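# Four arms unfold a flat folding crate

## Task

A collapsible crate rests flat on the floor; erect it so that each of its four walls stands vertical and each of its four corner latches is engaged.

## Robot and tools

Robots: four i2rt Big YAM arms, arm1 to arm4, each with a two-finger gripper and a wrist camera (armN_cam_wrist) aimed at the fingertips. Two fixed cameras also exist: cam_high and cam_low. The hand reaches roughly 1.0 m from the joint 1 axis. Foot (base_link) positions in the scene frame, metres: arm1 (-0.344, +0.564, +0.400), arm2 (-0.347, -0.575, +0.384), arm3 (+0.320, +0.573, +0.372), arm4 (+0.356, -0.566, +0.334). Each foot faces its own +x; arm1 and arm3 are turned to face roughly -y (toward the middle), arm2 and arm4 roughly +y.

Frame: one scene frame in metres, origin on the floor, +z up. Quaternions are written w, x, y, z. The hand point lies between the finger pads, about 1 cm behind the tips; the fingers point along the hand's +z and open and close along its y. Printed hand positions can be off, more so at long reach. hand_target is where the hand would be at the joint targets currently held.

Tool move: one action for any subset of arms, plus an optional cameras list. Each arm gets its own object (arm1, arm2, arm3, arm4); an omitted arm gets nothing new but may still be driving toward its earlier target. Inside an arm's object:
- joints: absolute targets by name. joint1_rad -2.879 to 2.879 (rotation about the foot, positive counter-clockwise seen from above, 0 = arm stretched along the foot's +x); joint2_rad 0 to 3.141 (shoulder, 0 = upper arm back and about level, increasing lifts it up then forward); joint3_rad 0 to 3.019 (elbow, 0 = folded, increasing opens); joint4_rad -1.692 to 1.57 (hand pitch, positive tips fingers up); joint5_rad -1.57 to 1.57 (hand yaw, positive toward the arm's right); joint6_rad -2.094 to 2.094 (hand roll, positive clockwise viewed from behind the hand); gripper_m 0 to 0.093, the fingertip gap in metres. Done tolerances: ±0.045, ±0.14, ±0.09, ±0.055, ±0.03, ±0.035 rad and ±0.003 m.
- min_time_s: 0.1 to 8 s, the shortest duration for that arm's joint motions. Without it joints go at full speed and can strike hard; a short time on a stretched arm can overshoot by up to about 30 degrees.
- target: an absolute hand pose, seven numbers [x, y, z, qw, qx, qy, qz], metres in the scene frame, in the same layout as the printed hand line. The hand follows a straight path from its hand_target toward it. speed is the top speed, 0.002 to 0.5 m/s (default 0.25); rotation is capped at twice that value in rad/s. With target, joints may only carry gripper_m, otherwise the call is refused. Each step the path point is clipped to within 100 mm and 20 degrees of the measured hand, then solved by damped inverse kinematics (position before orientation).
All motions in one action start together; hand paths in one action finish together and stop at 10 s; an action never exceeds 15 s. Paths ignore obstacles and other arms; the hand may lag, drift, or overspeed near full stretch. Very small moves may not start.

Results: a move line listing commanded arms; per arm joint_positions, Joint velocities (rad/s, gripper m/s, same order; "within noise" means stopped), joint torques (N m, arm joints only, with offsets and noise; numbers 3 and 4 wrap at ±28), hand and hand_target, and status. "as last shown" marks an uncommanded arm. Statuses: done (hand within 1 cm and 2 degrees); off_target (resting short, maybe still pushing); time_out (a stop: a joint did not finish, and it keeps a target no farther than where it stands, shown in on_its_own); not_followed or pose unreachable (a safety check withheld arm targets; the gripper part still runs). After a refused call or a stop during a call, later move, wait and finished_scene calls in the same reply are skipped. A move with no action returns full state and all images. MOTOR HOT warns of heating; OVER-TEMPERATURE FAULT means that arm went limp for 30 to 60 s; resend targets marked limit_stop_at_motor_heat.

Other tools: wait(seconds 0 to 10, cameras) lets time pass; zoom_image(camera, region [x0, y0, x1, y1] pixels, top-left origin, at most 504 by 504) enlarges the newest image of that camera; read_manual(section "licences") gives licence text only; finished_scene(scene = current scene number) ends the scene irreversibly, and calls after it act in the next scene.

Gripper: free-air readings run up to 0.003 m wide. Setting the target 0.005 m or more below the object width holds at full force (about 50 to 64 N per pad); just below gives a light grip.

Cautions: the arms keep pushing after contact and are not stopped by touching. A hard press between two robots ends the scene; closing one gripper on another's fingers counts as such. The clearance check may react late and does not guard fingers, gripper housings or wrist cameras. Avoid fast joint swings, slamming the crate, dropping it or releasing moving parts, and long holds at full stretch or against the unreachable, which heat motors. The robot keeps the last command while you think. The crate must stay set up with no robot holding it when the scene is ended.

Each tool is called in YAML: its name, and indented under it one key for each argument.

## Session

move:
  cameras: ["all"]

Scene clock: 0.00 s.
Joint torques (N m): no reading
Motor temperatures (°C): arm1=[26 28 27 23 25 23 24] | arm2=[23 24 24 24 27 26 24] | arm3=[26 24 27 23 25 23 27] | arm4=[24 26 26 29 26 24 26]
Heat: arm1: hottest joint2_rad 28 °C; arm2: hottest joint5_rad 27 °C; arm3: hottest joint3_rad 27 °C; arm4: hottest joint4_rad 29 °C.
Joint velocities: within noise
arm1.joint_positions: joint1_rad=+0.789 joint2_rad=+0.609 joint3_rad=+1.408 joint4_rad=-1.451 joint5_rad=+0.217 joint6_rad=-0.687 gripper_m=+0.09396
arm1.joint_status: not commanded
arm1.hand: x=-0.1884 y=+0.4177 z=+0.9285 quat_wxyz=(-0.292, -0.006, -0.892, +0.344) (m; scene frame)
arm1.hand_target: x=-0.1903 y=+0.4191 z=+0.9382 quat_wxyz=(-0.301, -0.007, -0.887, +0.350) (m; scene frame)
arm1.hand_status: not commanded
arm2.joint_positions: joint1_rad=-0.187 joint2_rad=+0.597 joint3_rad=+1.311 joint4_rad=-1.291 joint5_rad=+0.241 joint6_rad=-0.242 gripper_m=+0.09396
arm2.joint_status: not commanded
arm2.hand: x=-0.2311 y=-0.3617 z=+0.9012 quat_wxyz=(-0.466, +0.549, -0.680, -0.135) (m; scene frame)
arm2.hand_target: x=-0.2316 y=-0.3634 z=+0.9148 quat_wxyz=(-0.477, +0.543, -0.676, -0.142) (m; scene frame)
arm2.hand_status: not commanded
arm3.joint_positions: joint1_rad=+0.868 joint2_rad=+0.636 joint3_rad=+1.401 joint4_rad=-1.459 joint5_rad=+0.267 joint6_rad=-0.463 gripper_m=+0.09396
arm3.joint_status: not commanded
arm3.hand: x=+0.4150 y=+0.3713 z=+0.8920 quat_wxyz=(-0.249, -0.258, -0.861, +0.361) (m; scene frame)
arm3.hand_target: x=+0.4139 y=+0.3728 z=+0.9010 quat_wxyz=(-0.257, -0.258, -0.856, +0.367) (m; scene frame)
arm3.hand_status: not commanded
arm4.joint_positions: joint1_rad=-0.127 joint2_rad=+0.607 joint3_rad=+1.357 joint4_rad=-1.287 joint5_rad=+0.183 joint6_rad=-0.762 gripper_m=+0.09396
arm4.joint_status: not commanded
arm4.hand: x=+0.3687 y=-0.3251 z=+0.8718 quat_wxyz=(-0.479, +0.793, -0.351, -0.140) (m; scene frame)
arm4.hand_target: x=+0.3689 y=-0.3277 z=+0.8812 quat_wxyz=(-0.487, +0.788, -0.349, -0.145) (m; scene frame)
arm4.hand_status: not commanded
pictures: arm1_cam_wrist, arm2_cam_wrist, arm3_cam_wrist, arm4_cam_wrist, cam_high, cam_low

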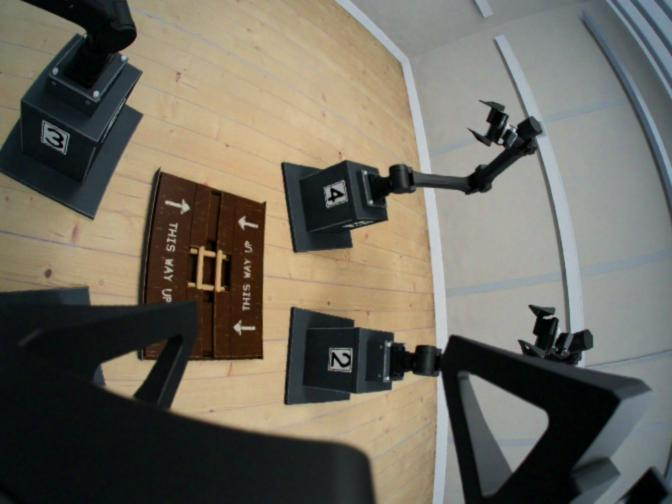

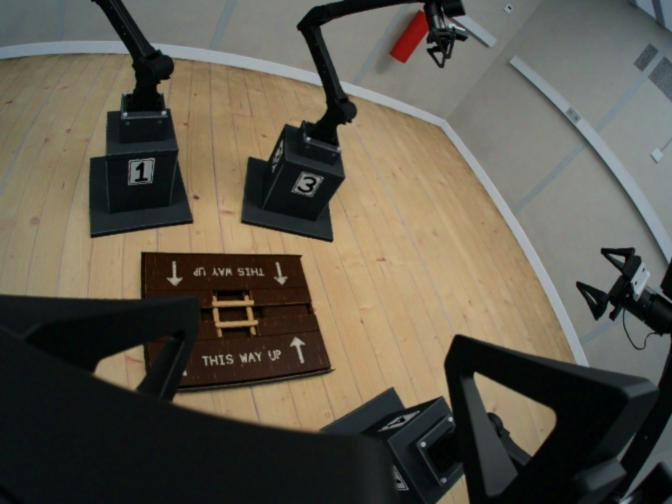

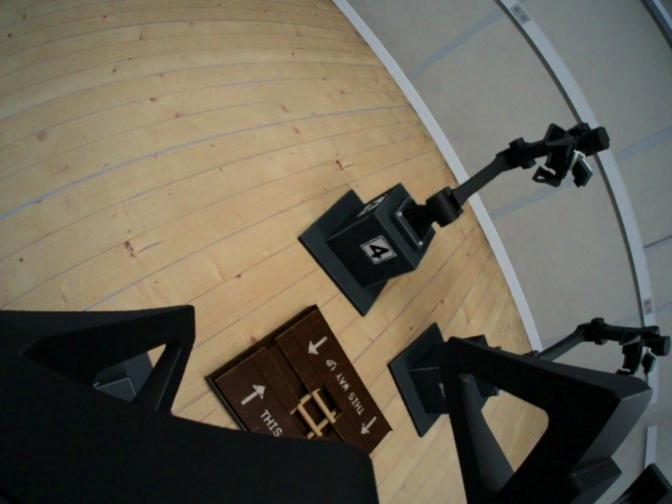

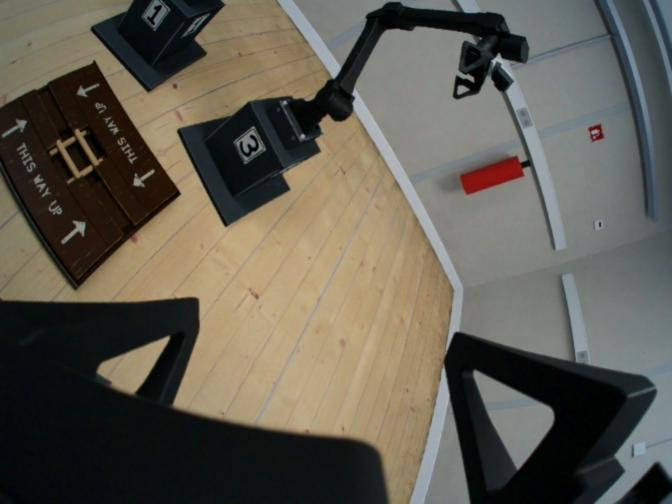

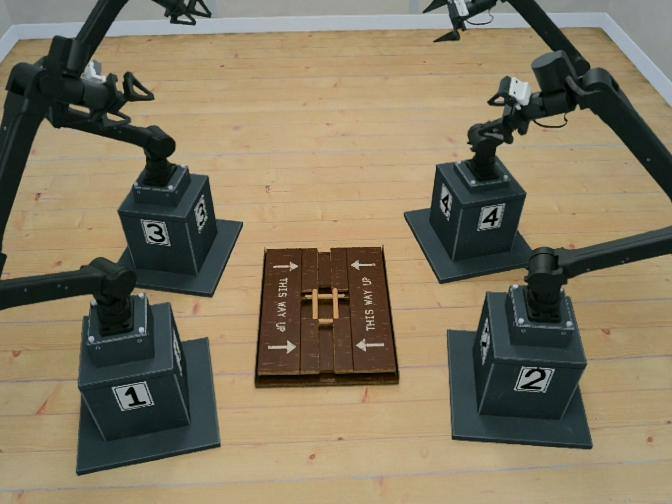

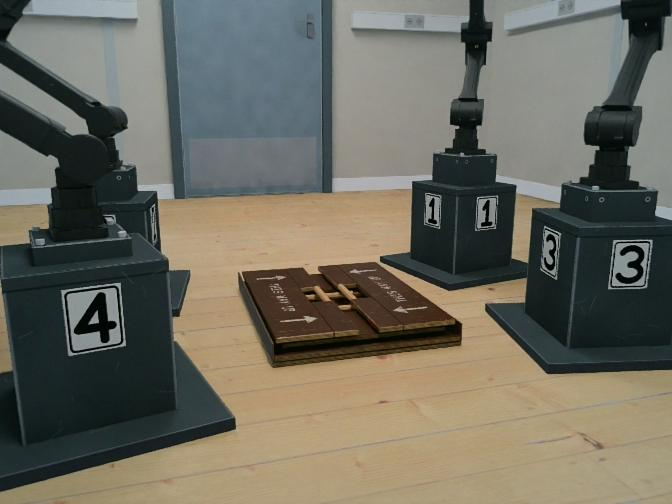

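move:
  arm1: {"target": [-0.005, 0.06, 0.20, 0, 0, 1, 0], "speed": 0.4, "joints": {"gripper_m": 0.045}}
  arm2: {"target": [-0.28, -0.12, 0.45, 0, 0.7223, -0.6915, 0], "speed": 0.3, "joints": {"gripper_m": 0.045}}
  arm3: {"target": [0.27, 0.12, 0.45, 0, 0.6915, 0.7223, 0], "speed": 0.3, "joints": {"gripper_m": 0.045}}
  arm4: {"target": [0.15, -0.30, 0.45, 0, 1, 0, 0], "speed": 0.3, "joints": {"gripper_m": 0.045}}
  cameras: ["arm1_cam_wrist", "arm4_cam_wrist", "cam_high"]

Scene clock: 7.43 s.
Joint torques (N m): arm1=[-1.26 -24.29 7.49 0.08 0.16 -0.02] | arm2=[0.73 -15.74 8.88 0.34 -0.13 -0.12] | arm3=[-1.2 -11.46 9.5 0.34 -0.01 0.13] | arm4=[2.08 -8.35 9.2 0.27 -0.2 -0.1]
Motor temperatures (°C): arm1=[26 28 28 23 25 23 24] | arm2=[23 24 25 24 27 26 24] | arm3=[26 24 28 23 25 23 27] | arm4=[24 26 26 29 26 25 26]
Heat: arm1: hottest joint2_rad 28 °C; arm2: hottest joint5_rad 27 °C; arm3: hottest joint3_rad 28 °C; arm4: hottest joint4_rad 29 °C.
move: arm1 off_target; arm2 off_target; arm3 off_target; arm4 off_target
Joint velocities: within noise
arm1.joint_positions: joint1_rad=+0.422 joint2_rad=+2.422 joint3_rad=+1.545 joint4_rad=-0.733 joint5_rad=-0.010 joint6_rad=-0.961 gripper_m=+0.04507
arm1.joint_status: all done
arm1.hand: x=-0.0103 y=+0.0830 z=+0.1880 quat_wxyz=(+0.010, -0.001, -1.000, -0.016)
arm1.hand_target: x=-0.0055 y=+0.0662 z=+0.1972 quat_wxyz=(+0.003, +0.000, -1.000, -0.005)
arm1.hand_status: off_target (0.026 m and 2.2 deg from the pose sent, 0.832 m and 53.7 deg at the start)
arm2.joint_positions: joint1_rad=-0.013 joint2_rad=+1.677 joint3_rad=+1.114 joint4_rad=-1.068 joint5_rad=+0.005 joint6_rad=-0.175 gripper_m=+0.04513
arm2.joint_status: all done
arm2.hand: x=-0.2805 y=-0.1425 z=+0.4328 quat_wxyz=(+0.023, +0.716, -0.698, +0.020)
arm2.hand_target: x=-0.2821 y=-0.1224 z=+0.4489 quat_wxyz=(+0.002, +0.722, -0.692, +0.004)
arm2.hand_status: off_target (0.028 m and 3.6 deg from the pose sent, 0.514 m and 59.7 deg at the start)
arm3.joint_positions: joint1_rad=+0.111 joint2_rad=+1.636 joint3_rad=+1.118 joint4_rad=-1.101 joint5_rad=+0.005 joint6_rad=-0.154 gripper_m=+0.04513
arm3.joint_status: all done
arm3.hand: x=+0.2734 y=+0.1420 z=+0.4384 quat_wxyz=(+0.016, -0.689, -0.724, -0.019)
arm3.hand_target: x=+0.2679 y=+0.1226 z=+0.4483 quat_wxyz=(+0.003, -0.696, -0.718, -0.006)
arm3.hand_status: off_target (0.025 m and 2.8 deg from the pose sent, 0.529 m and 73.7 deg at the start)
arm4.joint_positions: joint1_rad=+0.441 joint2_rad=+1.297 joint3_rad=+0.888 joint4_rad=-1.184 joint5_rad=+0.008 joint6_rad=-0.884 gripper_m=+0.04507
arm4.joint_status: all done
arm4.hand: x=+0.1583 y=-0.3025 z=+0.4481 quat_wxyz=(+0.006, +1.000, -0.019, +0.010)
arm4.hand_target: x=+0.1544 y=-0.3011 z=+0.4491 quat_wxyz=(+0.002, +1.000, -0.007, +0.006)
arm4.hand_status: off_target (0.009 m and 2.6 deg from the pose sent, 0.476 m and 75.1 deg at the start)

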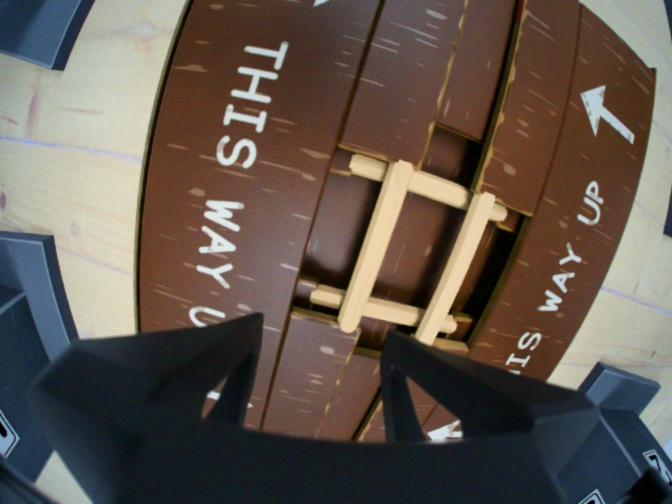

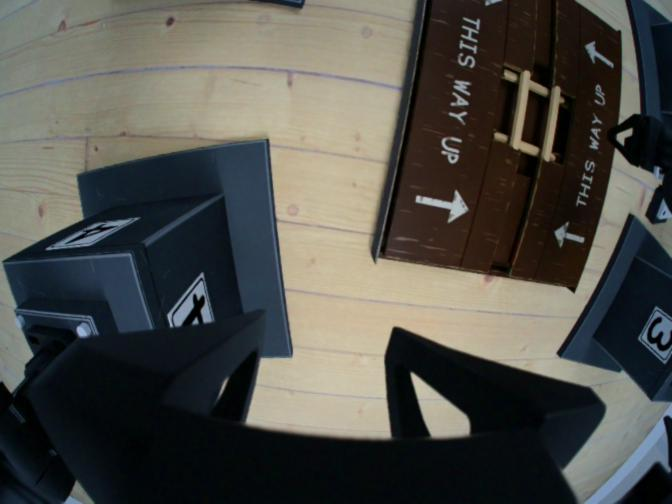

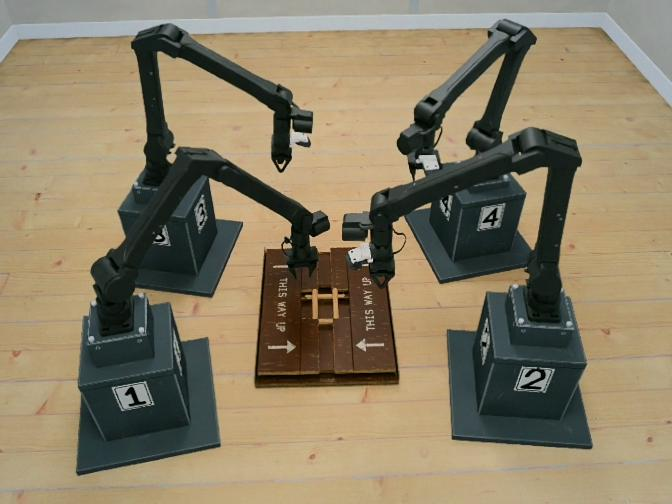

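move:
  arm1: {"target": [-0.008, 0.032, 0.105, 0, 0.0349, 0.9994, 0], "speed": 0.2}
  arm4: {"target": [-0.02, -0.20, 0.28, 0, 1, 0, 0], "speed": 0.3}
  cameras: ["arm1_cam_wrist", "arm4_cam_wrist"]

Scene clock: 39.43 s.
Joint torques (N m): arm1=[-1.14 -24.64 7.38 0.79 0.11 0.19] | arm2=[0.67 -15.74 8.88 0.35 -0.13 -0.13] | arm3=[-1.32 -11.58 9.46 0.27 -0.02 0.14] | arm4=[1.79 -16.5 10.13 -0.1 -0.19 0.28]
Motor temperatures (°C): arm1=[26 30 30 23 25 23 24] | arm2=[23 26 27 24 27 26 24] | arm3=[26 25 30 23 25 23 27] | arm4=[24 26 27 29 26 25 26]
Heat: arm1: hottest joint2_rad 30 °C; arm2: hottest joint3_rad 27 °C; arm3: hottest joint3_rad 30 °C; arm4: hottest joint4_rad 29 °C.
move: arm1 off_target; arm4 off_target
Joint velocities: within noise
arm1.joint_positions: joint1_rad=+0.390 joint2_rad=+2.634 joint3_rad=+1.727 joint4_rad=-0.689 joint5_rad=-0.010 joint6_rad=-0.954 gripper_m=+0.04507
arm1.joint_status: not commanded
arm1.hand: x=-0.0104 y=+0.0472 z=+0.1074 quat_wxyz=(+0.006, -0.021, -1.000, -0.010)
arm1.hand_target: x=-0.0077 y=+0.0334 z=+0.1049 quat_wxyz=(+0.000, -0.031, -1.000, +0.000)
arm1.hand_status: off_target (0.016 m and 2.1 deg from the pose sent, 0.097 m and 4.4 deg at the start)
arm2, arm3: as last shown
arm4.joint_positions: joint1_rad=+0.585 joint2_rad=+1.984 joint3_rad=+1.224 joint4_rad=-0.841 joint5_rad=+0.003 joint6_rad=-0.794 gripper_m=+0.04507
arm4.joint_status: not commanded
arm4.hand: x=-0.0033 y=-0.2107 z=+0.2734 quat_wxyz=(+0.010, +1.000, +0.008, +0.012)
arm4.hand_target: x=-0.0173 y=-0.2004 z=+0.2790 quat_wxyz=(+0.000, +1.000, +0.001, +0.001)
arm4.hand_status: off_target (0.021 m and 1.9 deg from the pose sent, 0.266 m and 2.6 deg at the start)

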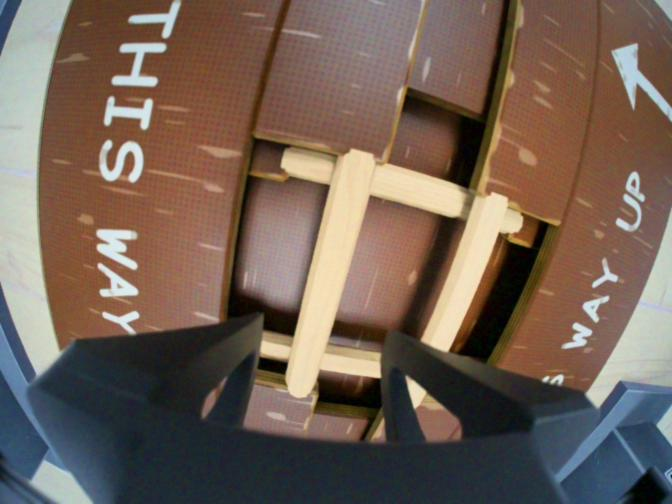

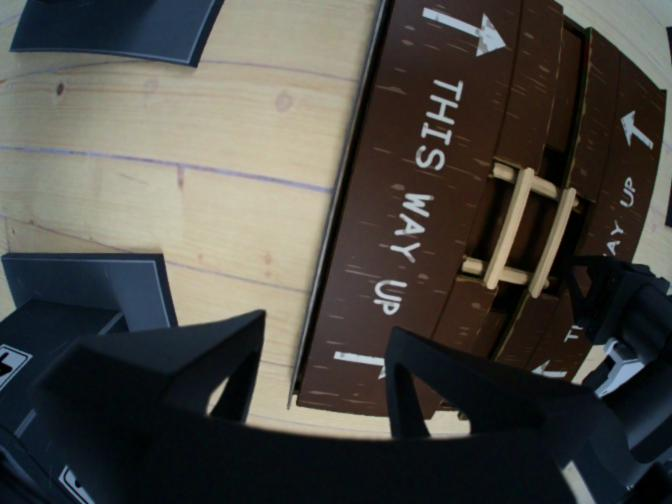

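move:
  arm1: {"target": [-0.009, 0.031, 0.042, 0, 0.0349, 0.9994, 0], "speed": 0.15}

move:
  arm1: {"joints": {"gripper_m": 0.0075}}
  cameras: ["arm1_cam_wrist"]

Scene clock: 45.13 s.
Joint torques (N m): arm1=[-1.44 -26.29 6.91 0.57 0.14 0.14] | arm2=[0.73 -15.74 8.88 0.35 -0.13 -0.13] | arm3=[-1.38 -11.63 9.54 0.38 -0.03 0.14] | arm4=[2.08 -16.5 10.11 -0.09 -0.19 0.27]
Motor temperatures (°C): arm1=[26 30 30 23 25 23 24] | arm2=[23 26 27 24 27 26 24] | arm3=[26 26 30 23 25 23 27] | arm4=[24 26 28 29 26 25 26]
Heat: arm1: hottest joint2_rad 30 °C; arm2: hottest joint3_rad 27 °C; arm3: hottest joint3_rad 30 °C; arm4: hottest joint4_rad 29 °C.
move: arm1 off_target
Joint velocities: within noise
arm1.joint_positions: joint1_rad=+0.389 joint2_rad=+2.786 joint3_rad=+1.830 joint4_rad=-0.644 joint5_rad=-0.010 joint6_rad=-0.949 gripper_m=+0.04507
arm1.joint_status: not commanded
arm1.hand: x=-0.0124 y=+0.0476 z=+0.0398 quat_wxyz=(+0.007, -0.024, -1.000, -0.012)
arm1.hand_target: x=-0.0094 y=+0.0309 z=+0.0431 quat_wxyz=(-0.001, -0.035, -0.999, +0.001)
arm1.hand_status: off_target (0.017 m and 2.0 deg from the pose sent, 0.067 m and 2.1 deg at the start)
arm2, arm3: as last shown
arm4.joint_positions: joint1_rad=+0.582 joint2_rad=+1.984 joint3_rad=+1.224 joint4_rad=-0.841 joint5_rad=+0.003 joint6_rad=-0.794 gripper_m=+0.04507
arm4.joint_status: not commanded
arm4.hand: x=-0.0022 y=-0.2096 z=+0.2734 quat_wxyz=(+0.010, +1.000, +0.006, +0.012)
arm4.hand_target: x=-0.0162 y=-0.1993 z=+0.2790 quat_wxyz=(+0.000, +1.000, +0.000, +0.001)
arm4.hand_status: not commanded
pictures: none

Scene clock: 45.83 s.
Joint torques (N m): arm1=[-1.08 -25.88 6.79 0.51 0.21 -0.13] | arm2=[0.73 -15.74 8.9 0.34 -0.13 -0.13] | arm3=[-0.97 -11.63 9.61 0.28 -0.01 0.12] | arm4=[2.08 -16.5 10.11 -0.09 -0.19 0.28]
Motor temperatures (°C): arm1=[26 30 30 23 25 23 24] | arm2=[23 26 27 24 27 26 24] | arm3=[26 26 31 23 25 23 27] | arm4=[24 26 28 29 26 25 26]
Heat: arm1: hottest joint2_rad 30 °C; arm2: hottest joint3_rad 27 °C; arm3: hottest joint3_rad 31 °C; arm4: hottest joint4_rad 29 °C.
move: arm1 off_target
Joint velocities: within noise
arm1.joint_positions: joint1_rad=+0.386 joint2_rad=+2.786 joint3_rad=+1.832 joint4_rad=-0.638 joint5_rad=-0.016 joint6_rad=-0.903 gripper_m=+0.01751
arm1.joint_status: gripper_m off_target (ended at +0.01754, target +0.00750)
arm1.hand: x=-0.0118 y=+0.0452 z=+0.0401 quat_wxyz=(+0.002, -0.049, -0.999, -0.011)
arm1.hand_target: x=-0.0089 y=+0.0306 z=+0.0428 quat_wxyz=(-0.004, -0.040, -0.999, +0.001)
arm1.hand_status: not commanded
arm2, arm3, arm4: as last shown

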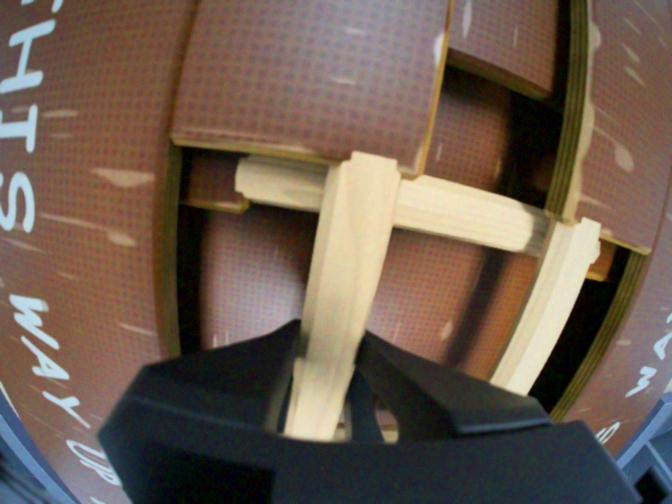

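move:
  arm1: {"target": [-0.006, 0.043, 0.1015, -0.0038, 0.0486, 0.9957, -0.0784], "speed": 0.13}

move:
  arm1: {"target": [-0.005, 0.065, 0.144, -0.0076, 0.0482, 0.9865, -0.1562], "speed": 0.13}

move:
  arm1: {"target": [-0.002, 0.096, 0.180, -0.0114, 0.0475, 0.9712, -0.2331], "speed": 0.13}

move:
  arm1: {"target": [0.001, 0.133, 0.206, -0.0151, 0.0464, 0.9500, -0.3086], "speed": 0.13}
  cameras: ["arm1_cam_wrist", "cam_low"]

Scene clock: 56.43 s.
Joint torques (N m): arm1=[0.5 -29.51 3.52 -0.01 0.34 0.08] | arm2=[0.79 -15.79 8.9 0.34 -0.13 -0.13] | arm3=[-1.44 -12.28 9.65 0.31 0 0.16] | arm4=[2.08 -16.5 10.11 -0.09 -0.19 0.28]
Motor temperatures (°C): arm1=[26 31 30 23 25 23 25] | arm2=[23 26 27 24 27 26 24] | arm3=[26 26 31 23 25 23 27] | arm4=[24 27 28 29 26 25 26]
Heat: arm1: hottest joint2_rad 31 °C; arm2: hottest joint3_rad 27 °C; arm3: hottest joint3_rad 31 °C; arm4: hottest joint4_rad 29 °C.
move: arm1 off_target
Joint velocities: within noise
arm1.joint_positions: joint1_rad=+0.415 joint2_rad=+2.651 joint3_rad=+1.631 joint4_rad=-0.439 joint5_rad=+0.087 joint6_rad=-0.871 gripper_m=+0.01751
arm1.joint_status: not commanded
arm1.hand: x=-0.0118 y=+0.0458 z=+0.0786 quat_wxyz=(+0.003, -0.052, -0.996, +0.074)
arm1.hand_target: x=-0.0039 y=+0.0421 z=+0.1008 quat_wxyz=(+0.001, -0.047, -0.996, +0.080)
arm1.hand_status: off_target (0.024 m and 0.7 deg from the pose sent, 0.062 m and 10.2 deg at the start)
arm2, arm3, arm4: as last shown
pictures: none

Scene clock: 57.63 s.
Joint torques (N m): arm1=[0.97 -27.22 3 0.18 0.33 0.02] | arm2=[0.73 -15.68 8.9 0.34 -0.13 -0.13] | arm3=[-1.03 -11.99 9.74 0.31 -0.05 0.16] | arm4=[2.08 -16.5 10.13 -0.09 -0.18 0.28]
Motor temperatures (°C): arm1=[26 31 30 23 25 23 25] | arm2=[23 26 27 24 27 26 24] | arm3=[26 26 31 23 25 23 27] | arm4=[24 27 28 29 26 25 26]
Heat: arm1: hottest joint2_rad 31 °C; arm2: hottest joint3_rad 27 °C; arm3: hottest joint3_rad 31 °C; arm4: hottest joint4_rad 29 °C.
move: arm1 off_target
Joint velocities: within noise
arm1.joint_positions: joint1_rad=+0.459 joint2_rad=+2.504 joint3_rad=+1.424 joint4_rad=-0.262 joint5_rad=+0.203 joint6_rad=-0.832 gripper_m=+0.01728
arm1.joint_status: not commanded
arm1.hand: x=-0.0129 y=+0.0602 z=+0.1273 quat_wxyz=(+0.008, -0.058, -0.986, +0.155)
arm1.hand_target: x=-0.0068 y=+0.0633 z=+0.1434 quat_wxyz=(+0.008, -0.050, -0.986, +0.157)
arm1.hand_status: off_target (0.019 m and 1.1 deg from the pose sent, 0.068 m and 9.6 deg at the start)
arm2, arm3, arm4: as last shown
pictures: none

Scene clock: 58.80 s.
Joint torques (N m): arm1=[1.03 -25.05 2.55 0.75 0.42 0.09] | arm2=[0.73 -15.74 8.9 0.32 -0.13 -0.13] | arm3=[-1.55 -12.04 9.55 0.39 -0.06 0.11] | arm4=[2.08 -16.5 10.11 -0.09 -0.18 0.28]
Motor temperatures (°C): arm1=[26 31 30 23 25 23 25] | arm2=[23 26 27 24 27 26 24] | arm3=[26 26 31 23 25 23 27] | arm4=[24 27 28 29 26 25 26]
Heat: arm1: hottest joint2_rad 31 °C; arm2: hottest joint3_rad 27 °C; arm3: hottest joint3_rad 31 °C; arm4: hottest joint4_rad 29 °C.
move: arm1 off_target
Joint velocities: within noise
arm1.joint_positions: joint1_rad=+0.524 joint2_rad=+2.384 joint3_rad=+1.241 joint4_rad=-0.106 joint5_rad=+0.331 joint6_rad=-0.796 gripper_m=+0.01716
arm1.joint_status: not commanded
arm1.hand: x=-0.0130 y=+0.0874 z=+0.1682 quat_wxyz=(+0.016, -0.058, -0.972, +0.229)
arm1.hand_target: x=-0.0073 y=+0.0942 z=+0.1788 quat_wxyz=(+0.015, -0.050, -0.972, +0.230)
arm1.hand_status: off_target (0.018 m and 1.4 deg from the pose sent, 0.065 m and 9.3 deg at the start)
arm2, arm3, arm4: as last shown
pictures: none

Scene clock: 59.97 s.
Joint torques (N m): arm1=[2.08 -23.77 2.21 1.11 0.25 0.07] | arm2=[0.73 -15.74 8.9 0.34 -0.13 -0.13] | arm3=[-1.2 -11.58 9.63 0.32 -0.04 0.13] | arm4=[2.08 -16.5 10.11 -0.09 -0.18 0.28]
Motor temperatures (°C): arm1=[26 31 30 23 25 23 25] | arm2=[23 26 27 24 27 26 24] | arm3=[26 26 31 23 25 23 27] | arm4=[24 27 28 29 26 25 26]
Heat: arm1: hottest joint2_rad 31 °C; arm2: hottest joint3_rad 27 °C; arm3: hottest joint3_rad 31 °C; arm4: hottest joint4_rad 29 °C.
move: arm1 off_target
Joint velocities: within noise
arm1.joint_positions: joint1_rad=+0.609 joint2_rad=+2.307 joint3_rad=+1.088 joint4_rad=+0.058 joint5_rad=+0.493 joint6_rad=-0.748 gripper_m=+0.01698
arm1.joint_status: not commanded
arm1.hand: x=-0.0123 y=+0.1198 z=+0.1987 quat_wxyz=(+0.025, -0.062, -0.948, +0.312)
arm1.hand_target: x=-0.0003 y=+0.1314 z=+0.2067 quat_wxyz=(+0.019, -0.047, -0.949, +0.312)
arm1.hand_status: off_target (0.020 m and 2.2 deg from the pose sent, 0.061 m and 9.5 deg at the start)
arm2, arm3, arm4: as last shown

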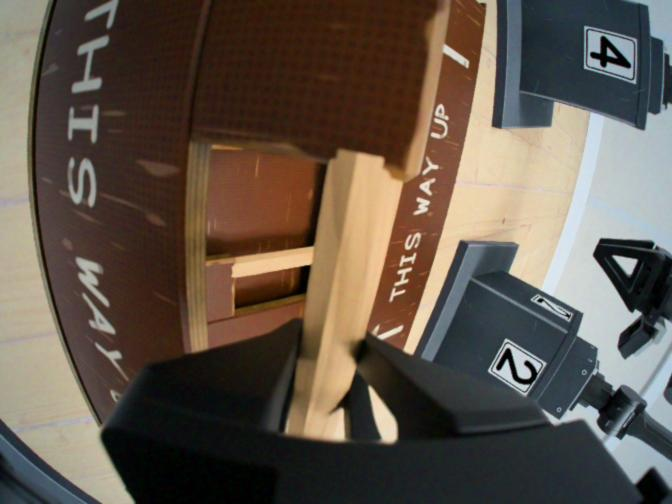

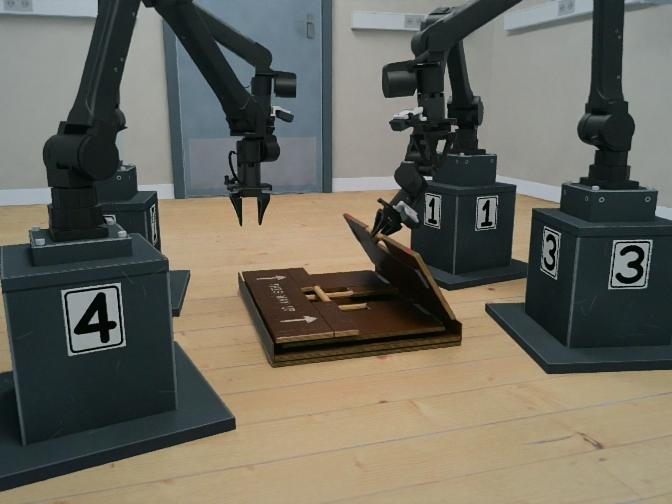

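move:
  arm1: {"target": [-0.003, 0.175, 0.222, -0.0187, 0.0451, 0.9228, -0.3822], "speed": 0.13}
  arm4: {"target": [-0.040, -0.012, 0.17, 0, 0.9998, -0.0175, 0], "speed": 0.3}

move:
  arm1: {"target": [-0.003, 0.200, 0.230, -0.0198, 0.0446, 0.9124, -0.4062], "speed": 0.13}
  arm4: {"target": [-0.041, -0.012, 0.115, 0, 0.9998, -0.0175, 0], "speed": 0.2}
  cameras: ["arm4_cam_wrist"]

move:
  arm1: {"target": [-0.003, 0.229, 0.234, -0.0222, 0.0435, 0.8899, -0.4535], "speed": 0.13}

move:
  arm1: {"target": [-0.003, 0.239, 0.234, -0.0222, 0.0435, 0.8899, -0.4535], "speed": 0.1}
  cameras: ["arm4_cam_wrist", "cam_low"]

Scene clock: 65.93 s.
Joint torques (N m): arm1=[2.49 -21.3 1.2 1.26 0.06 0.11] | arm2=[0.73 -15.74 8.88 0.35 -0.13 -0.13] | arm3=[-1.49 -11.4 9.47 0.34 -0.03 0.16] | arm4=[2.08 -22.01 11.22 -0.55 -0.24 -0.09]
Motor temperatures (°C): arm1=[26 32 30 23 25 23 25] | arm2=[23 26 27 24 27 26 24] | arm3=[26 26 31 23 25 23 27] | arm4=[24 27 29 29 26 25 26]
Heat: arm1: hottest joint2_rad 32 °C; arm2: hottest joint3_rad 27 °C; arm3: hottest joint3_rad 31 °C; arm4: hottest joint3_rad 29 °C.
move: arm1 off_target; arm4 off_target
Joint velocities: within noise
arm1.joint_positions: joint1_rad=+0.706 joint2_rad=+2.272 joint3_rad=+0.956 joint4_rad=+0.236 joint5_rad=+0.651 joint6_rad=-0.707 gripper_m=+0.01692
arm1.joint_status: not commanded
arm1.hand: x=-0.0119 y=+0.1576 z=+0.2193 quat_wxyz=(+0.024, -0.064, -0.919, +0.388)
arm1.hand_target: x=-0.0033 y=+0.1737 z=+0.2218 quat_wxyz=(+0.018, -0.045, -0.922, +0.383)
arm1.hand_status: off_target (0.020 m and 2.4 deg from the pose sent, 0.061 m and 8.8 deg at the start)
arm2.joint_positions: joint1_rad=-0.013 joint2_rad=+1.677 joint3_rad=+1.114 joint4_rad=-1.068 joint5_rad=+0.005 joint6_rad=-0.175 gripper_m=+0.04513
arm2.joint_status: not commanded
arm2.hand: x=-0.2805 y=-0.1425 z=+0.4328 quat_wxyz=(+0.023, +0.716, -0.698, +0.020)
arm2.hand_target: x=-0.2821 y=-0.1224 z=+0.4489 quat_wxyz=(+0.002, +0.722, -0.692, +0.004)
arm2.hand_status: not commanded
arm3.joint_positions: joint1_rad=+0.111 joint2_rad=+1.636 joint3_rad=+1.118 joint4_rad=-1.101 joint5_rad=+0.005 joint6_rad=-0.154 gripper_m=+0.04513
arm3.joint_status: not commanded
arm3.hand: x=+0.2734 y=+0.1420 z=+0.4384 quat_wxyz=(+0.016, -0.689, -0.724, -0.019)
arm3.hand_target: x=+0.2679 y=+0.1226 z=+0.4483 quat_wxyz=(+0.003, -0.696, -0.718, -0.006)
arm3.hand_status: not commanded
arm4.joint_positions: joint1_rad=+0.419 joint2_rad=+2.480 joint3_rad=+1.854 joint4_rad=-0.951 joint5_rad=-0.001 joint6_rad=-0.894 gripper_m=+0.04507
arm4.joint_status: not commanded
arm4.hand: x=-0.0373 y=-0.0231 z=+0.1726 quat_wxyz=(+0.003, +1.000, -0.025, +0.001)
arm4.hand_target: x=-0.0452 y=-0.0174 z=+0.1689 quat_wxyz=(+0.001, +1.000, -0.015, -0.002)
arm4.hand_status: off_target (0.012 m and 0.9 deg from the pose sent, 0.226 m and 3.2 deg at the start)
pictures: none

Scene clock: 67.30 s.
Joint torques (N m): arm1=[3.02 -20.42 0.73 1.09 -0.03 0.11] | arm2=[0.67 -15.74 8.9 0.35 -0.13 -0.12] | arm3=[-1.2 -10.7 9.7 0.24 -0.05 0.14] | arm4=[1.55 -22.95 10.65 0.09 -0.09 -0.1]
Motor temperatures (°C): arm1=[26 32 30 23 25 23 25] | arm2=[23 26 27 24 27 26 24] | arm3=[26 26 32 23 25 23 27] | arm4=[24 27 29 29 26 25 26]
Heat: arm1: hottest joint2_rad 32 °C; arm2: hottest joint3_rad 27 °C; arm3: hottest joint3_rad 32 °C; arm4: hottest joint3_rad 29 °C.
move: arm1 off_target; arm4 off_target
Joint velocities: within noise
arm1.joint_positions: joint1_rad=+0.761 joint2_rad=+2.258 joint3_rad=+0.905 joint4_rad=+0.276 joint5_rad=+0.722 joint6_rad=-0.667 gripper_m=+0.01692
arm1.joint_status: not commanded
arm1.hand: x=-0.0119 y=+0.1808 z=+0.2271 quat_wxyz=(+0.026, -0.066, -0.908, +0.414)
arm1.hand_target: x=-0.0036 y=+0.1987 z=+0.2301 quat_wxyz=(+0.020, -0.045, -0.912, +0.407)
arm1.hand_status: off_target (0.021 m and 2.8 deg from the pose sent, 0.045 m and 3.2 deg at the start)
arm2, arm3: as last shown
arm4.joint_positions: joint1_rad=+0.409 joint2_rad=+2.587 joint3_rad=+1.893 joint4_rad=-0.905 joint5_rad=-0.001 joint6_rad=-0.897 gripper_m=+0.04507
arm4.joint_status: not commanded
arm4.hand: x=-0.0288 y=-0.0227 z=+0.1144 quat_wxyz=(+0.012, +0.999, -0.029, +0.008)
arm4.hand_target: x=-0.0343 y=-0.0092 z=+0.1145 quat_wxyz=(+0.000, +1.000, -0.023, +0.000)
arm4.hand_status: off_target (0.016 m and 2.1 deg from the pose sent, 0.059 m and 0.9 deg at the start)

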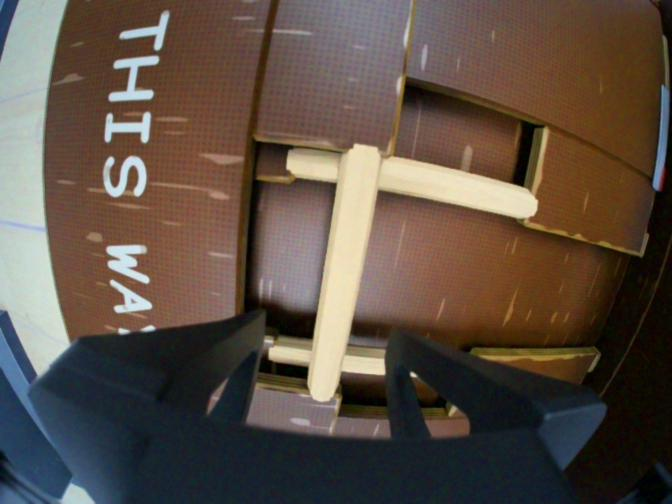

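Scene clock: 68.27 s.
Joint torques (N m): arm1=[2.96 -19.49 0.61 1.42 0.32 0.03] | arm2=[0.67 -15.74 8.9 0.35 -0.13 -0.13] | arm3=[-1.44 -11.75 9.48 0.34 -0.02 0.16] | arm4=[1.32 -22.95 10.62 0.09 -0.1 -0.1]
Motor temperatures (°C): arm1=[26 32 30 23 25 23 25] | arm2=[23 26 27 24 27 26 24] | arm3=[26 26 32 23 25 23 27] | arm4=[24 27 29 29 26 25 26]
Heat: arm1: hottest joint2_rad 32 °C; arm2: hottest joint3_rad 27 °C; arm3: hottest joint3_rad 32 °C; arm4: hottest joint3_rad 29 °C.
move: arm1 off_target
Joint velocities: within noise
arm1.joint_positions: joint1_rad=+0.846 joint2_rad=+2.268 joint3_rad=+0.848 joint4_rad=+0.351 joint5_rad=+0.832 joint6_rad=-0.616 gripper_m=+0.01706
arm1.joint_status: not commanded
arm1.hand: x=-0.0113 y=+0.2126 z=+0.2322 quat_wxyz=(+0.026, -0.066, -0.888, +0.455)
arm1.hand_target: x=-0.0026 y=+0.2286 z=+0.2331 quat_wxyz=(+0.020, -0.042, -0.891, +0.451)
arm1.hand_status: off_target (0.019 m and 2.6 deg from the pose sent, 0.050 m and 5.6 deg at the start)
arm2, arm3, arm4: as last shown
pictures: none

Scene clock: 69.23 s.
Joint torques (N m): arm1=[4.01 -20.25 -0.02 0.77 0.65 0.19] | arm2=[0.73 -15.74 8.88 0.35 -0.13 -0.12] | arm3=[-1.67 -11.87 9.44 0.27 -0.02 0.15] | arm4=[1.44 -22.95 10.61 0.1 -0.09 -0.1]
Motor temperatures (°C): arm1=[26 32 30 23 25 23 25] | arm2=[23 26 27 24 27 26 24] | arm3=[26 26 32 23 25 23 27] | arm4=[24 27 29 29 26 25 26]
Heat: arm1: hottest joint2_rad 32 °C; arm2: hottest joint3_rad 27 °C; arm3: hottest joint3_rad 32 °C; arm4: hottest joint3_rad 29 °C.
move: arm1 off_target
Joint velocities: within noise
arm1.joint_positions: joint1_rad=+0.852 joint2_rad=+2.268 joint3_rad=+0.845 joint4_rad=+0.351 joint5_rad=+0.841 joint6_rad=-0.605 gripper_m=+0.01708
arm1.joint_status: not commanded
arm1.hand: x=-0.0116 y=+0.2148 z=+0.2328 quat_wxyz=(+0.026, -0.068, -0.886, +0.458)
arm1.hand_target: x=-0.0040 y=+0.2376 z=+0.2340 quat_wxyz=(+0.023, -0.043, -0.890, +0.454)
arm1.hand_status: off_target (0.026 m and 2.9 deg from the pose sent, 0.028 m and 2.6 deg at the start)
arm2, arm3, arm4: as last shown

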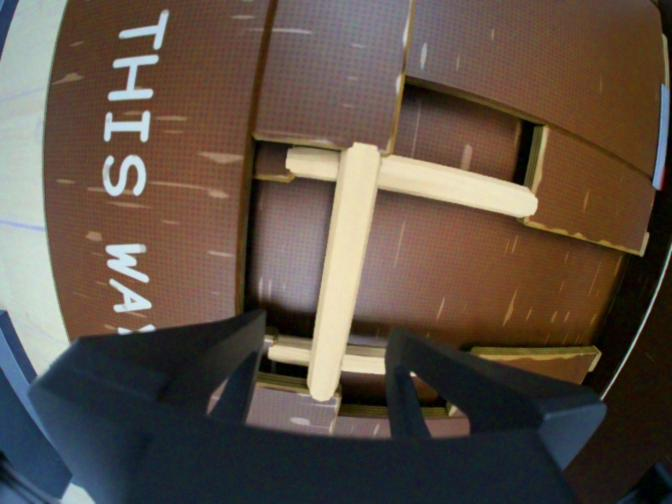

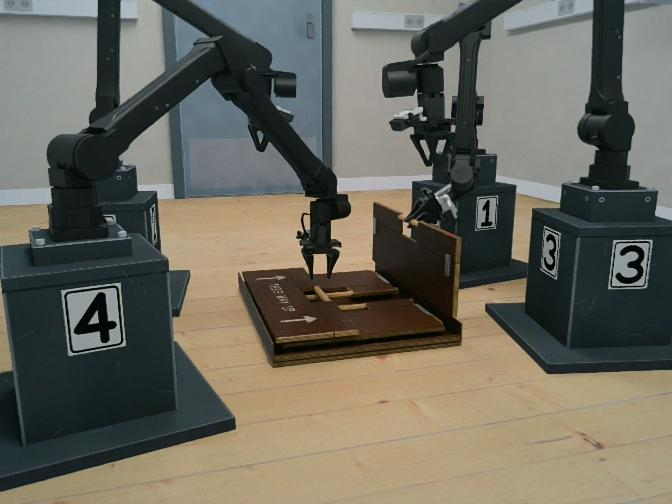

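move:
  arm4: {"target": [-0.041, -0.004, 0.055, 0, 0.9998, -0.0175, 0], "speed": 0.15}

move:
  arm4: {"joints": {"gripper_m": 0.0075}}
  cameras: ["arm4_cam_wrist"]

Scene clock: 74.23 s.
Joint torques (N m): arm1=[3.96 -19.72 0.14 0.87 0.62 0.19] | arm2=[0.67 -15.74 8.9 0.35 -0.13 -0.13] | arm3=[-1.26 -11.75 9.62 0.25 -0.04 0.11] | arm4=[1.67 -23.47 10.39 -0.14 -0.1 -0.1]
Motor temperatures (°C): arm1=[26 31 29 23 25 23 25] | arm2=[23 27 28 24 27 26 24] | arm3=[26 26 32 23 25 23 27] | arm4=[24 27 29 29 26 25 26]
Heat: arm1: hottest joint2_rad 31 °C; arm2: hottest joint3_rad 28 °C; arm3: hottest joint3_rad 32 °C; arm4: hottest joint3_rad 29 °C.
move: arm4 off_target
Joint velocities: within noise
arm1, arm2, arm3: as last shown
arm4.joint_positions: joint1_rad=+0.409 joint2_rad=+2.720 joint3_rad=+1.995 joint4_rad=-0.864 joint5_rad=-0.001 joint6_rad=-0.903 gripper_m=+0.04507
arm4.joint_status: not commanded
arm4.hand: x=-0.0350 y=-0.0140 z=+0.0566 quat_wxyz=(+0.008, +1.000, -0.026, +0.005)
arm4.hand_target: x=-0.0405 y=-0.0045 z=+0.0551 quat_wxyz=(+0.000, +1.000, -0.018, +0.000)
arm4.hand_status: off_target (0.012 m and 1.4 deg from the pose sent, 0.063 m and 2.1 deg at the start)
pictures: none

Scene clock: 74.97 s.
Joint torques (N m): arm1=[4.37 -19.49 0.1 0.9 0.61 0.19] | arm2=[0.73 -15.74 8.88 0.35 -0.13 -0.13] | arm3=[-1.38 -11.81 9.55 0.43 0.01 0.14] | arm4=[1.67 -23.41 10.33 0.13 -0.04 -0.09]
Motor temperatures (°C): arm1=[26 31 29 23 25 23 25] | arm2=[23 27 28 24 27 26 24] | arm3=[26 26 32 23 25 23 27] | arm4=[24 28 29 29 26 25 26]
Heat: arm1: hottest joint2_rad 31 °C; arm2: hottest joint3_rad 28 °C; arm3: hottest joint3_rad 32 °C; arm4: hottest joint3_rad 29 °C.
move: arm4 off_target
Joint velocities: within noise
arm1, arm2, arm3: as last shown
arm4.joint_positions: joint1_rad=+0.409 joint2_rad=+2.720 joint3_rad=+1.995 joint4_rad=-0.871 joint5_rad=-0.011 joint6_rad=-0.912 gripper_m=+0.01682
arm4.joint_status: gripper_m off_target (ended at +0.01685, target +0.00750)
arm4.hand: x=-0.0352 y=-0.0164 z=+0.0566 quat_wxyz=(+0.013, +1.000, -0.021, +0.003)
arm4.hand_target: x=-0.0415 y=-0.0054 z=+0.0552 quat_wxyz=(+0.002, +1.000, -0.014, -0.003)
arm4.hand_status: not commanded

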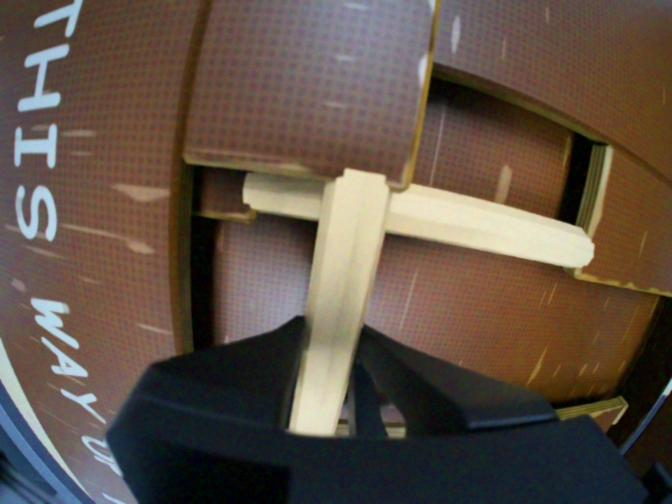

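move:
  arm4: {"target": [-0.041, -0.019, 0.1155, -0.0785, 0.9968, -0.0174, 0.0014], "speed": 0.13}

move:
  arm4: {"target": [-0.041, -0.040, 0.1585, -0.1564, 0.9876, -0.0173, 0.0027], "speed": 0.13}

move:
  arm4: {"target": [-0.041, -0.072, 0.1925, -0.2334, 0.9722, -0.0170, 0.0041], "speed": 0.13}

move:
  arm4: {"target": [-0.040, -0.110, 0.2225, -0.3090, 0.9509, -0.0166, 0.0054], "speed": 0.13}
  cameras: ["arm4_cam_wrist"]

Scene clock: 82.67 s.
Joint torques (N m): arm1=[4.19 -19.96 0.12 0.8 0.59 0.17] | arm2=[0.62 -15.74 8.9 0.35 -0.13 -0.13] | arm3=[-1.32 -11.22 9.57 0.28 0.01 0.11] | arm4=[1.96 -26.81 6.22 -0.36 -0.02 0.19]
Motor temperatures (°C): arm1=[26 31 29 23 26 23 25] | arm2=[23 27 28 24 27 26 24] | arm3=[26 26 32 23 25 23 27] | arm4=[24 29 29 29 26 25 27]
Heat: arm1: hottest joint2_rad 31 °C; arm2: hottest joint3_rad 28 °C; arm3: hottest joint3_rad 32 °C; arm4: hottest joint2_rad 29 °C.
move: arm4 off_target
Joint velocities: within noise
arm1, arm2, arm3: as last shown
arm4.joint_positions: joint1_rad=+0.439 joint2_rad=+2.572 joint3_rad=+1.777 joint4_rad=-0.661 joint5_rad=+0.100 joint6_rad=-0.889 gripper_m=+0.01682
arm4.joint_status: not commanded
arm4.hand: x=-0.0358 y=-0.0181 z=+0.0942 quat_wxyz=(-0.076, +0.997, -0.020, +0.004)
arm4.hand_target: x=-0.0434 y=-0.0172 z=+0.1147 quat_wxyz=(-0.083, +0.996, -0.020, -0.001)
arm4.hand_status: off_target (0.022 m and 0.5 deg from the pose sent, 0.059 m and 10.6 deg at the start)
pictures: none

Scene clock: 83.90 s.
Joint torques (N m): arm1=[3.84 -19.25 0.12 0.76 0.65 0.17] | arm2=[0.67 -15.74 8.88 0.34 -0.13 -0.13] | arm3=[-1.44 -11.93 9.55 0.34 -0.01 0.15] | arm4=[2.43 -25.23 5.61 -0.42 -0.02 0.19]
Motor temperatures (°C): arm1=[26 31 29 23 26 23 25] | arm2=[23 27 28 24 27 26 24] | arm3=[26 26 32 23 25 23 27] | arm4=[24 29 29 29 26 25 27]
Heat: arm1: hottest joint2_rad 31 °C; arm2: hottest joint3_rad 28 °C; arm3: hottest joint3_rad 32 °C; arm4: hottest joint2_rad 29 °C.
move: arm4 off_target
Joint velocities: within noise
arm1, arm2, arm3: as last shown
arm4.joint_positions: joint1_rad=+0.482 joint2_rad=+2.417 joint3_rad=+1.570 joint4_rad=-0.489 joint5_rad=+0.213 joint6_rad=-0.867 gripper_m=+0.01682
arm4.joint_status: not commanded
arm4.hand: x=-0.0356 y=-0.0331 z=+0.1419 quat_wxyz=(-0.157, +0.987, -0.019, +0.006)
arm4.hand_target: x=-0.0391 y=-0.0378 z=+0.1581 quat_wxyz=(-0.158, +0.987, -0.018, +0.005)
arm4.hand_status: off_target (0.019 m and 0.5 deg from the pose sent, 0.068 m and 9.3 deg at the start)
pictures: none

Scene clock: 85.07 s.
Joint torques (N m): arm1=[4.78 -20.07 0.1 0.91 0.65 0.19] | arm2=[0.73 -15.74 8.88 0.35 -0.13 -0.12] | arm3=[-0.91 -11.52 9.55 0.24 -0.02 0.16] | arm4=[2.96 -22.83 5.19 0.1 -0.01 0.25]
Motor temperatures (°C): arm1=[26 31 29 23 26 23 25] | arm2=[23 27 28 24 27 26 24] | arm3=[26 26 32 23 25 23 27] | arm4=[24 29 29 29 26 25 27]
Heat: arm1: hottest joint2_rad 31 °C; arm2: hottest joint3_rad 28 °C; arm3: hottest joint3_rad 32 °C; arm4: hottest joint2_rad 29 °C.
move: arm4 off_target
Joint velocities: arm1=[within noise] | arm2=[0.005 -0.005 0.007 -0.046 -0.037 -0.037 -0.001] | arm3=[within noise] | arm4=[within noise]
arm1: as last shown
arm2.joint_positions: joint1_rad=-0.013 joint2_rad=+1.677 joint3_rad=+1.114 joint4_rad=-1.068 joint5_rad=+0.005 joint6_rad=-0.175 gripper_m=+0.04513
arm2.joint_status: not commanded
arm2.hand: x=-0.2805 y=-0.1425 z=+0.4328 quat_wxyz=(+0.023, +0.716, -0.698, +0.020)
arm2.hand_target: x=-0.2821 y=-0.1224 z=+0.4489 quat_wxyz=(+0.002, +0.722, -0.692, +0.004)
arm2.hand_status: not commanded
arm3.joint_positions: joint1_rad=+0.111 joint2_rad=+1.636 joint3_rad=+1.118 joint4_rad=-1.101 joint5_rad=+0.005 joint6_rad=-0.154 gripper_m=+0.04513
arm3.joint_status: not commanded
arm3.hand: x=+0.2734 y=+0.1420 z=+0.4384 quat_wxyz=(+0.016, -0.689, -0.724, -0.019)
arm3.hand_target: x=+0.2679 y=+0.1226 z=+0.4483 quat_wxyz=(+0.003, -0.696, -0.718, -0.006)
arm3.hand_status: not commanded
arm4.joint_positions: joint1_rad=+0.544 joint2_rad=+2.279 joint3_rad=+1.376 joint4_rad=-0.321 joint5_rad=+0.336 joint6_rad=-0.837 gripper_m=+0.01656
arm4.joint_status: not commanded
arm4.hand: x=-0.0367 y=-0.0610 z=+0.1845 quat_wxyz=(-0.237, +0.971, -0.021, +0.006)
arm4.hand_target: x=-0.0413 y=-0.0711 z=+0.1933 quat_wxyz=(-0.235, +0.972, -0.018, +0.004)
arm4.hand_status: off_target (0.014 m and 0.6 deg from the pose sent, 0.064 m and 8.9 deg at the start)
pictures: none

Scene clock: 86.23 s.
Joint torques (N m): arm1=[3.31 -19.9 0.1 0.8 0.64 0.2] | arm2=[0.73 -15.74 8.88 0.35 -0.13 -0.13] | arm3=[-1.61 -11.99 9.62 0.36 -0.03 0.15] | arm4=[3.08 -20.6 4.74 0.34 0.08 0.22]
Motor temperatures (°C): arm1=[26 31 29 23 26 23 25] | arm2=[23 27 28 24 27 26 24] | arm3=[26 26 32 23 25 23 27] | arm4=[24 29 29 29 26 25 27]
Heat: arm1: hottest joint2_rad 31 °C; arm2: hottest joint3_rad 28 °C; arm3: hottest joint3_rad 32 °C; arm4: hottest joint2_rad 29 °C.
move: arm4 off_target
Joint velocities: within noise
arm1, arm2, arm3: as last shown
arm4.joint_positions: joint1_rad=+0.620 joint2_rad=+2.170 joint3_rad=+1.204 joint4_rad=-0.169 joint5_rad=+0.467 joint6_rad=-0.803 gripper_m=+0.01628
arm4.joint_status: not commanded
arm4.hand: x=-0.0368 y=-0.0987 z=+0.2173 quat_wxyz=(-0.309, +0.951, -0.022, +0.007)
arm4.hand_target: x=-0.0392 y=-0.1107 z=+0.2213 quat_wxyz=(-0.305, +0.952, -0.015, +0.007)
arm4.hand_status: off_target (0.013 m and 0.6 deg from the pose sent, 0.062 m and 8.6 deg at the start)

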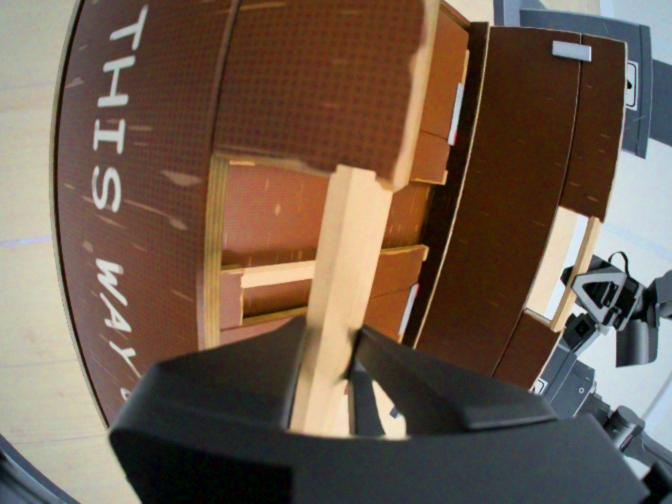

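move:
  arm4: {"target": [-0.040, -0.155, 0.240, -0.3826, 0.9237, -0.0162, 0.0067], "speed": 0.13}
  arm2: {"target": [-0.13, 0.01, 0.26, 0, 0.7071, -0.7071, 0], "speed": 0.3}

move:
  arm4: {"target": [-0.040, -0.203, 0.248, -0.4539, 0.8909, -0.0156, 0.0079], "speed": 0.13}
  arm2: {"target": [-0.086, 0.025, 0.16, 0, 0.7071, -0.7071, 0], "speed": 0.25}

move:
  arm4: {"target": [-0.040, -0.216, 0.248, -0.4539, 0.8909, -0.0156, 0.0079], "speed": 0.1}
  cameras: ["arm2_cam_wrist", "cam_low", "cam_high"]

Scene clock: 90.53 s.
Joint torques (N m): arm1=[4.25 -19.43 0.16 0.83 0.64 0.2] | arm2=[-0.15 -23.36 8.01 0.03 -0.15 -0.12] | arm3=[-1.26 -11.69 9.61 0.28 0.01 0.17] | arm4=[3.43 -19.31 3.9 0.43 0.06 0.28]
Motor temperatures (°C): arm1=[26 31 29 23 26 23 26] | arm2=[23 27 28 24 27 26 24] | arm3=[26 26 32 23 25 23 27] | arm4=[24 29 29 29 26 25 27]
Heat: arm1: hottest joint2_rad 31 °C; arm2: hottest joint3_rad 28 °C; arm3: hottest joint3_rad 32 °C; arm4: hottest joint2_rad 29 °C.
move: arm2 off_target; arm4 off_target
Joint velocities: within noise
arm1, arm3: as last shown
arm2.joint_positions: joint1_rad=-0.218 joint2_rad=+2.312 joint3_rad=+1.587 joint4_rad=-0.881 joint5_rad=-0.001 joint6_rad=-0.343 gripper_m=+0.04513
arm2.joint_status: not commanded
arm2.hand: x=-0.1365 y=-0.0081 z=+0.2471 quat_wxyz=(+0.016, +0.703, -0.711, +0.007)
arm2.hand_target: x=-0.1303 y=+0.0085 z=+0.2596 quat_wxyz=(+0.001, +0.706, -0.708, -0.001)
arm2.hand_status: off_target (0.023 m and 2.1 deg from the pose sent, 0.275 m and 3.8 deg at the start)
arm4.joint_positions: joint1_rad=+0.717 joint2_rad=+2.113 joint3_rad=+1.060 joint4_rad=+0.005 joint5_rad=+0.634 joint6_rad=-0.771 gripper_m=+0.01627
arm4.joint_status: not commanded
arm4.hand: x=-0.0377 y=-0.1396 z=+0.2366 quat_wxyz=(-0.388, +0.921, -0.023, +0.010)
arm4.hand_target: x=-0.0403 y=-0.1541 z=+0.2400 quat_wxyz=(-0.384, +0.923, -0.015, +0.007)
arm4.hand_status: off_target (0.016 m and 1.1 deg from the pose sent, 0.061 m and 9.1 deg at the start)
pictures: none

Scene clock: 92.03 s.
Joint torques (N m): arm1=[4.01 -20.07 0.25 0.66 0.63 0.17] | arm2=[-0.56 -25.29 7.54 0.43 -0.04 -0.13] | arm3=[-1.61 -11.4 9.66 0.36 0 0.14] | arm4=[3.43 -17.85 3.18 0.65 0.06 0.28]
Motor temperatures (°C): arm1=[26 31 29 23 26 23 26] | arm2=[23 27 28 24 27 26 24] | arm3=[26 26 32 23 25 23 27] | arm4=[24 29 29 29 26 25 27]
Heat: arm1: hottest joint2_rad 31 °C; arm2: hottest joint3_rad 28 °C; arm3: hottest joint3_rad 32 °C; arm4: hottest joint2_rad 29 °C.
move: arm2 off_target; arm4 off_target
Joint velocities: within noise
arm1.joint_positions: joint1_rad=+0.852 joint2_rad=+2.268 joint3_rad=+0.845 joint4_rad=+0.351 joint5_rad=+0.841 joint6_rad=-0.605 gripper_m=+0.01708
arm1.joint_status: not commanded
arm1.hand: x=-0.0116 y=+0.2148 z=+0.2328 quat_wxyz=(+0.026, -0.068, -0.886, +0.458)
arm1.hand_target: x=-0.0040 y=+0.2376 z=+0.2340 quat_wxyz=(+0.023, -0.043, -0.890, +0.454)
arm1.hand_status: not commanded
arm2.joint_positions: joint1_rad=-0.273 joint2_rad=+2.558 joint3_rad=+1.765 joint4_rad=-0.824 joint5_rad=-0.001 joint6_rad=-0.400 gripper_m=+0.04513
arm2.joint_status: not commanded
arm2.hand: x=-0.0947 y=+0.0044 z=+0.1472 quat_wxyz=(+0.021, +0.704, -0.710, +0.008)
arm2.hand_target: x=-0.0858 y=+0.0239 z=+0.1603 quat_wxyz=(+0.000, +0.707, -0.708, -0.001)
arm2.hand_status: off_target (0.026 m and 2.7 deg from the pose sent, 0.106 m and 2.1 deg at the start)
arm3: as last shown
arm4.joint_positions: joint1_rad=+0.833 joint2_rad=+2.098 joint3_rad=+0.946 joint4_rad=+0.153 joint5_rad=+0.812 joint6_rad=-0.729 gripper_m=+0.01627
arm4.joint_status: not commanded
arm4.hand: x=-0.0387 y=-0.1884 z=+0.2464 quat_wxyz=(-0.459, +0.888, -0.023, +0.013)
arm4.hand_target: x=-0.0402 y=-0.2019 z=+0.2482 quat_wxyz=(-0.455, +0.891, -0.014, +0.009)
arm4.hand_status: off_target (0.015 m and 1.2 deg from the pose sent, 0.064 m and 8.3 deg at the start)
pictures: none

Scene clock: 93.03 s.
Joint torques (N m): arm1=[4.31 -19.31 0.23 0.68 0.65 0.19] | arm2=[-0.26 -25.29 7.5 0.44 -0.06 -0.13] | arm3=[-1.55 -11.28 9.7 0.4 -0.01 0.18] | arm4=[3.78 -17.85 3.04 -0.05 0.04 0.33]
Motor temperatures (°C): arm1=[26 31 29 23 26 23 26] | arm2=[23 27 28 24 27 26 24] | arm3=[26 26 32 23 25 23 27] | arm4=[24 29 29 29 26 25 27]
Heat: arm1: hottest joint2_rad 31 °C; arm2: hottest joint3_rad 28 °C; arm3: hottest joint3_rad 32 °C; arm4: hottest joint2_rad 29 °C.
move: arm4 off_target
Joint velocities: within noise
arm1, arm3: as last shown
arm2.joint_positions: joint1_rad=-0.270 joint2_rad=+2.558 joint3_rad=+1.765 joint4_rad=-0.824 joint5_rad=-0.001 joint6_rad=-0.400 gripper_m=+0.04513
arm2.joint_status: not commanded
arm2.hand: x=-0.0965 y=+0.0051 z=+0.1472 quat_wxyz=(+0.021, +0.705, -0.709, +0.008)
arm2.hand_target: x=-0.0877 y=+0.0247 z=+0.1603 quat_wxyz=(+0.000, +0.708, -0.707, -0.001)
arm2.hand_status: not commanded
arm4.joint_positions: joint1_rad=+0.853 joint2_rad=+2.091 joint3_rad=+0.931 joint4_rad=+0.153 joint5_rad=+0.827 joint6_rad=-0.708 gripper_m=+0.01627
arm4.joint_status: not commanded
arm4.hand: x=-0.0387 y=-0.1984 z=+0.2472 quat_wxyz=(-0.462, +0.886, -0.024, +0.012)
arm4.hand_target: x=-0.0393 y=-0.2148 z=+0.2481 quat_wxyz=(-0.455, +0.890, -0.012, +0.011)
arm4.hand_status: off_target (0.018 m and 1.5 deg from the pose sent, 0.028 m and 1.2 deg at the start)
pictures: arm2_cam_wrist, cam_high, cam_low

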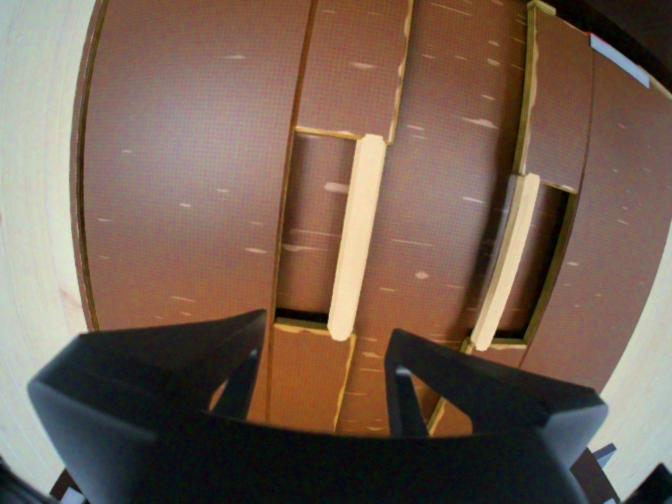

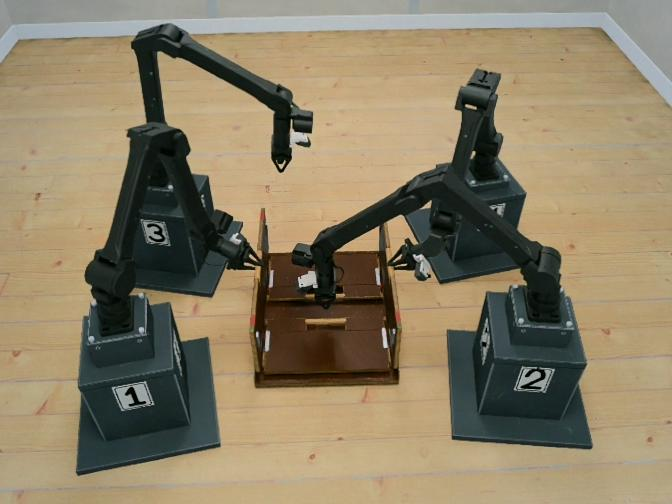

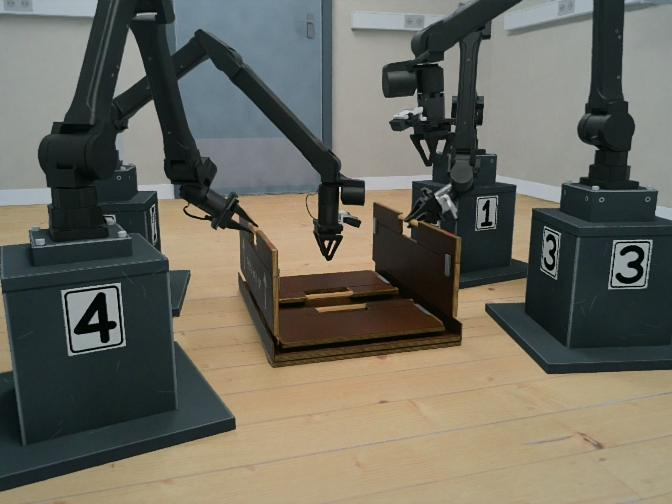

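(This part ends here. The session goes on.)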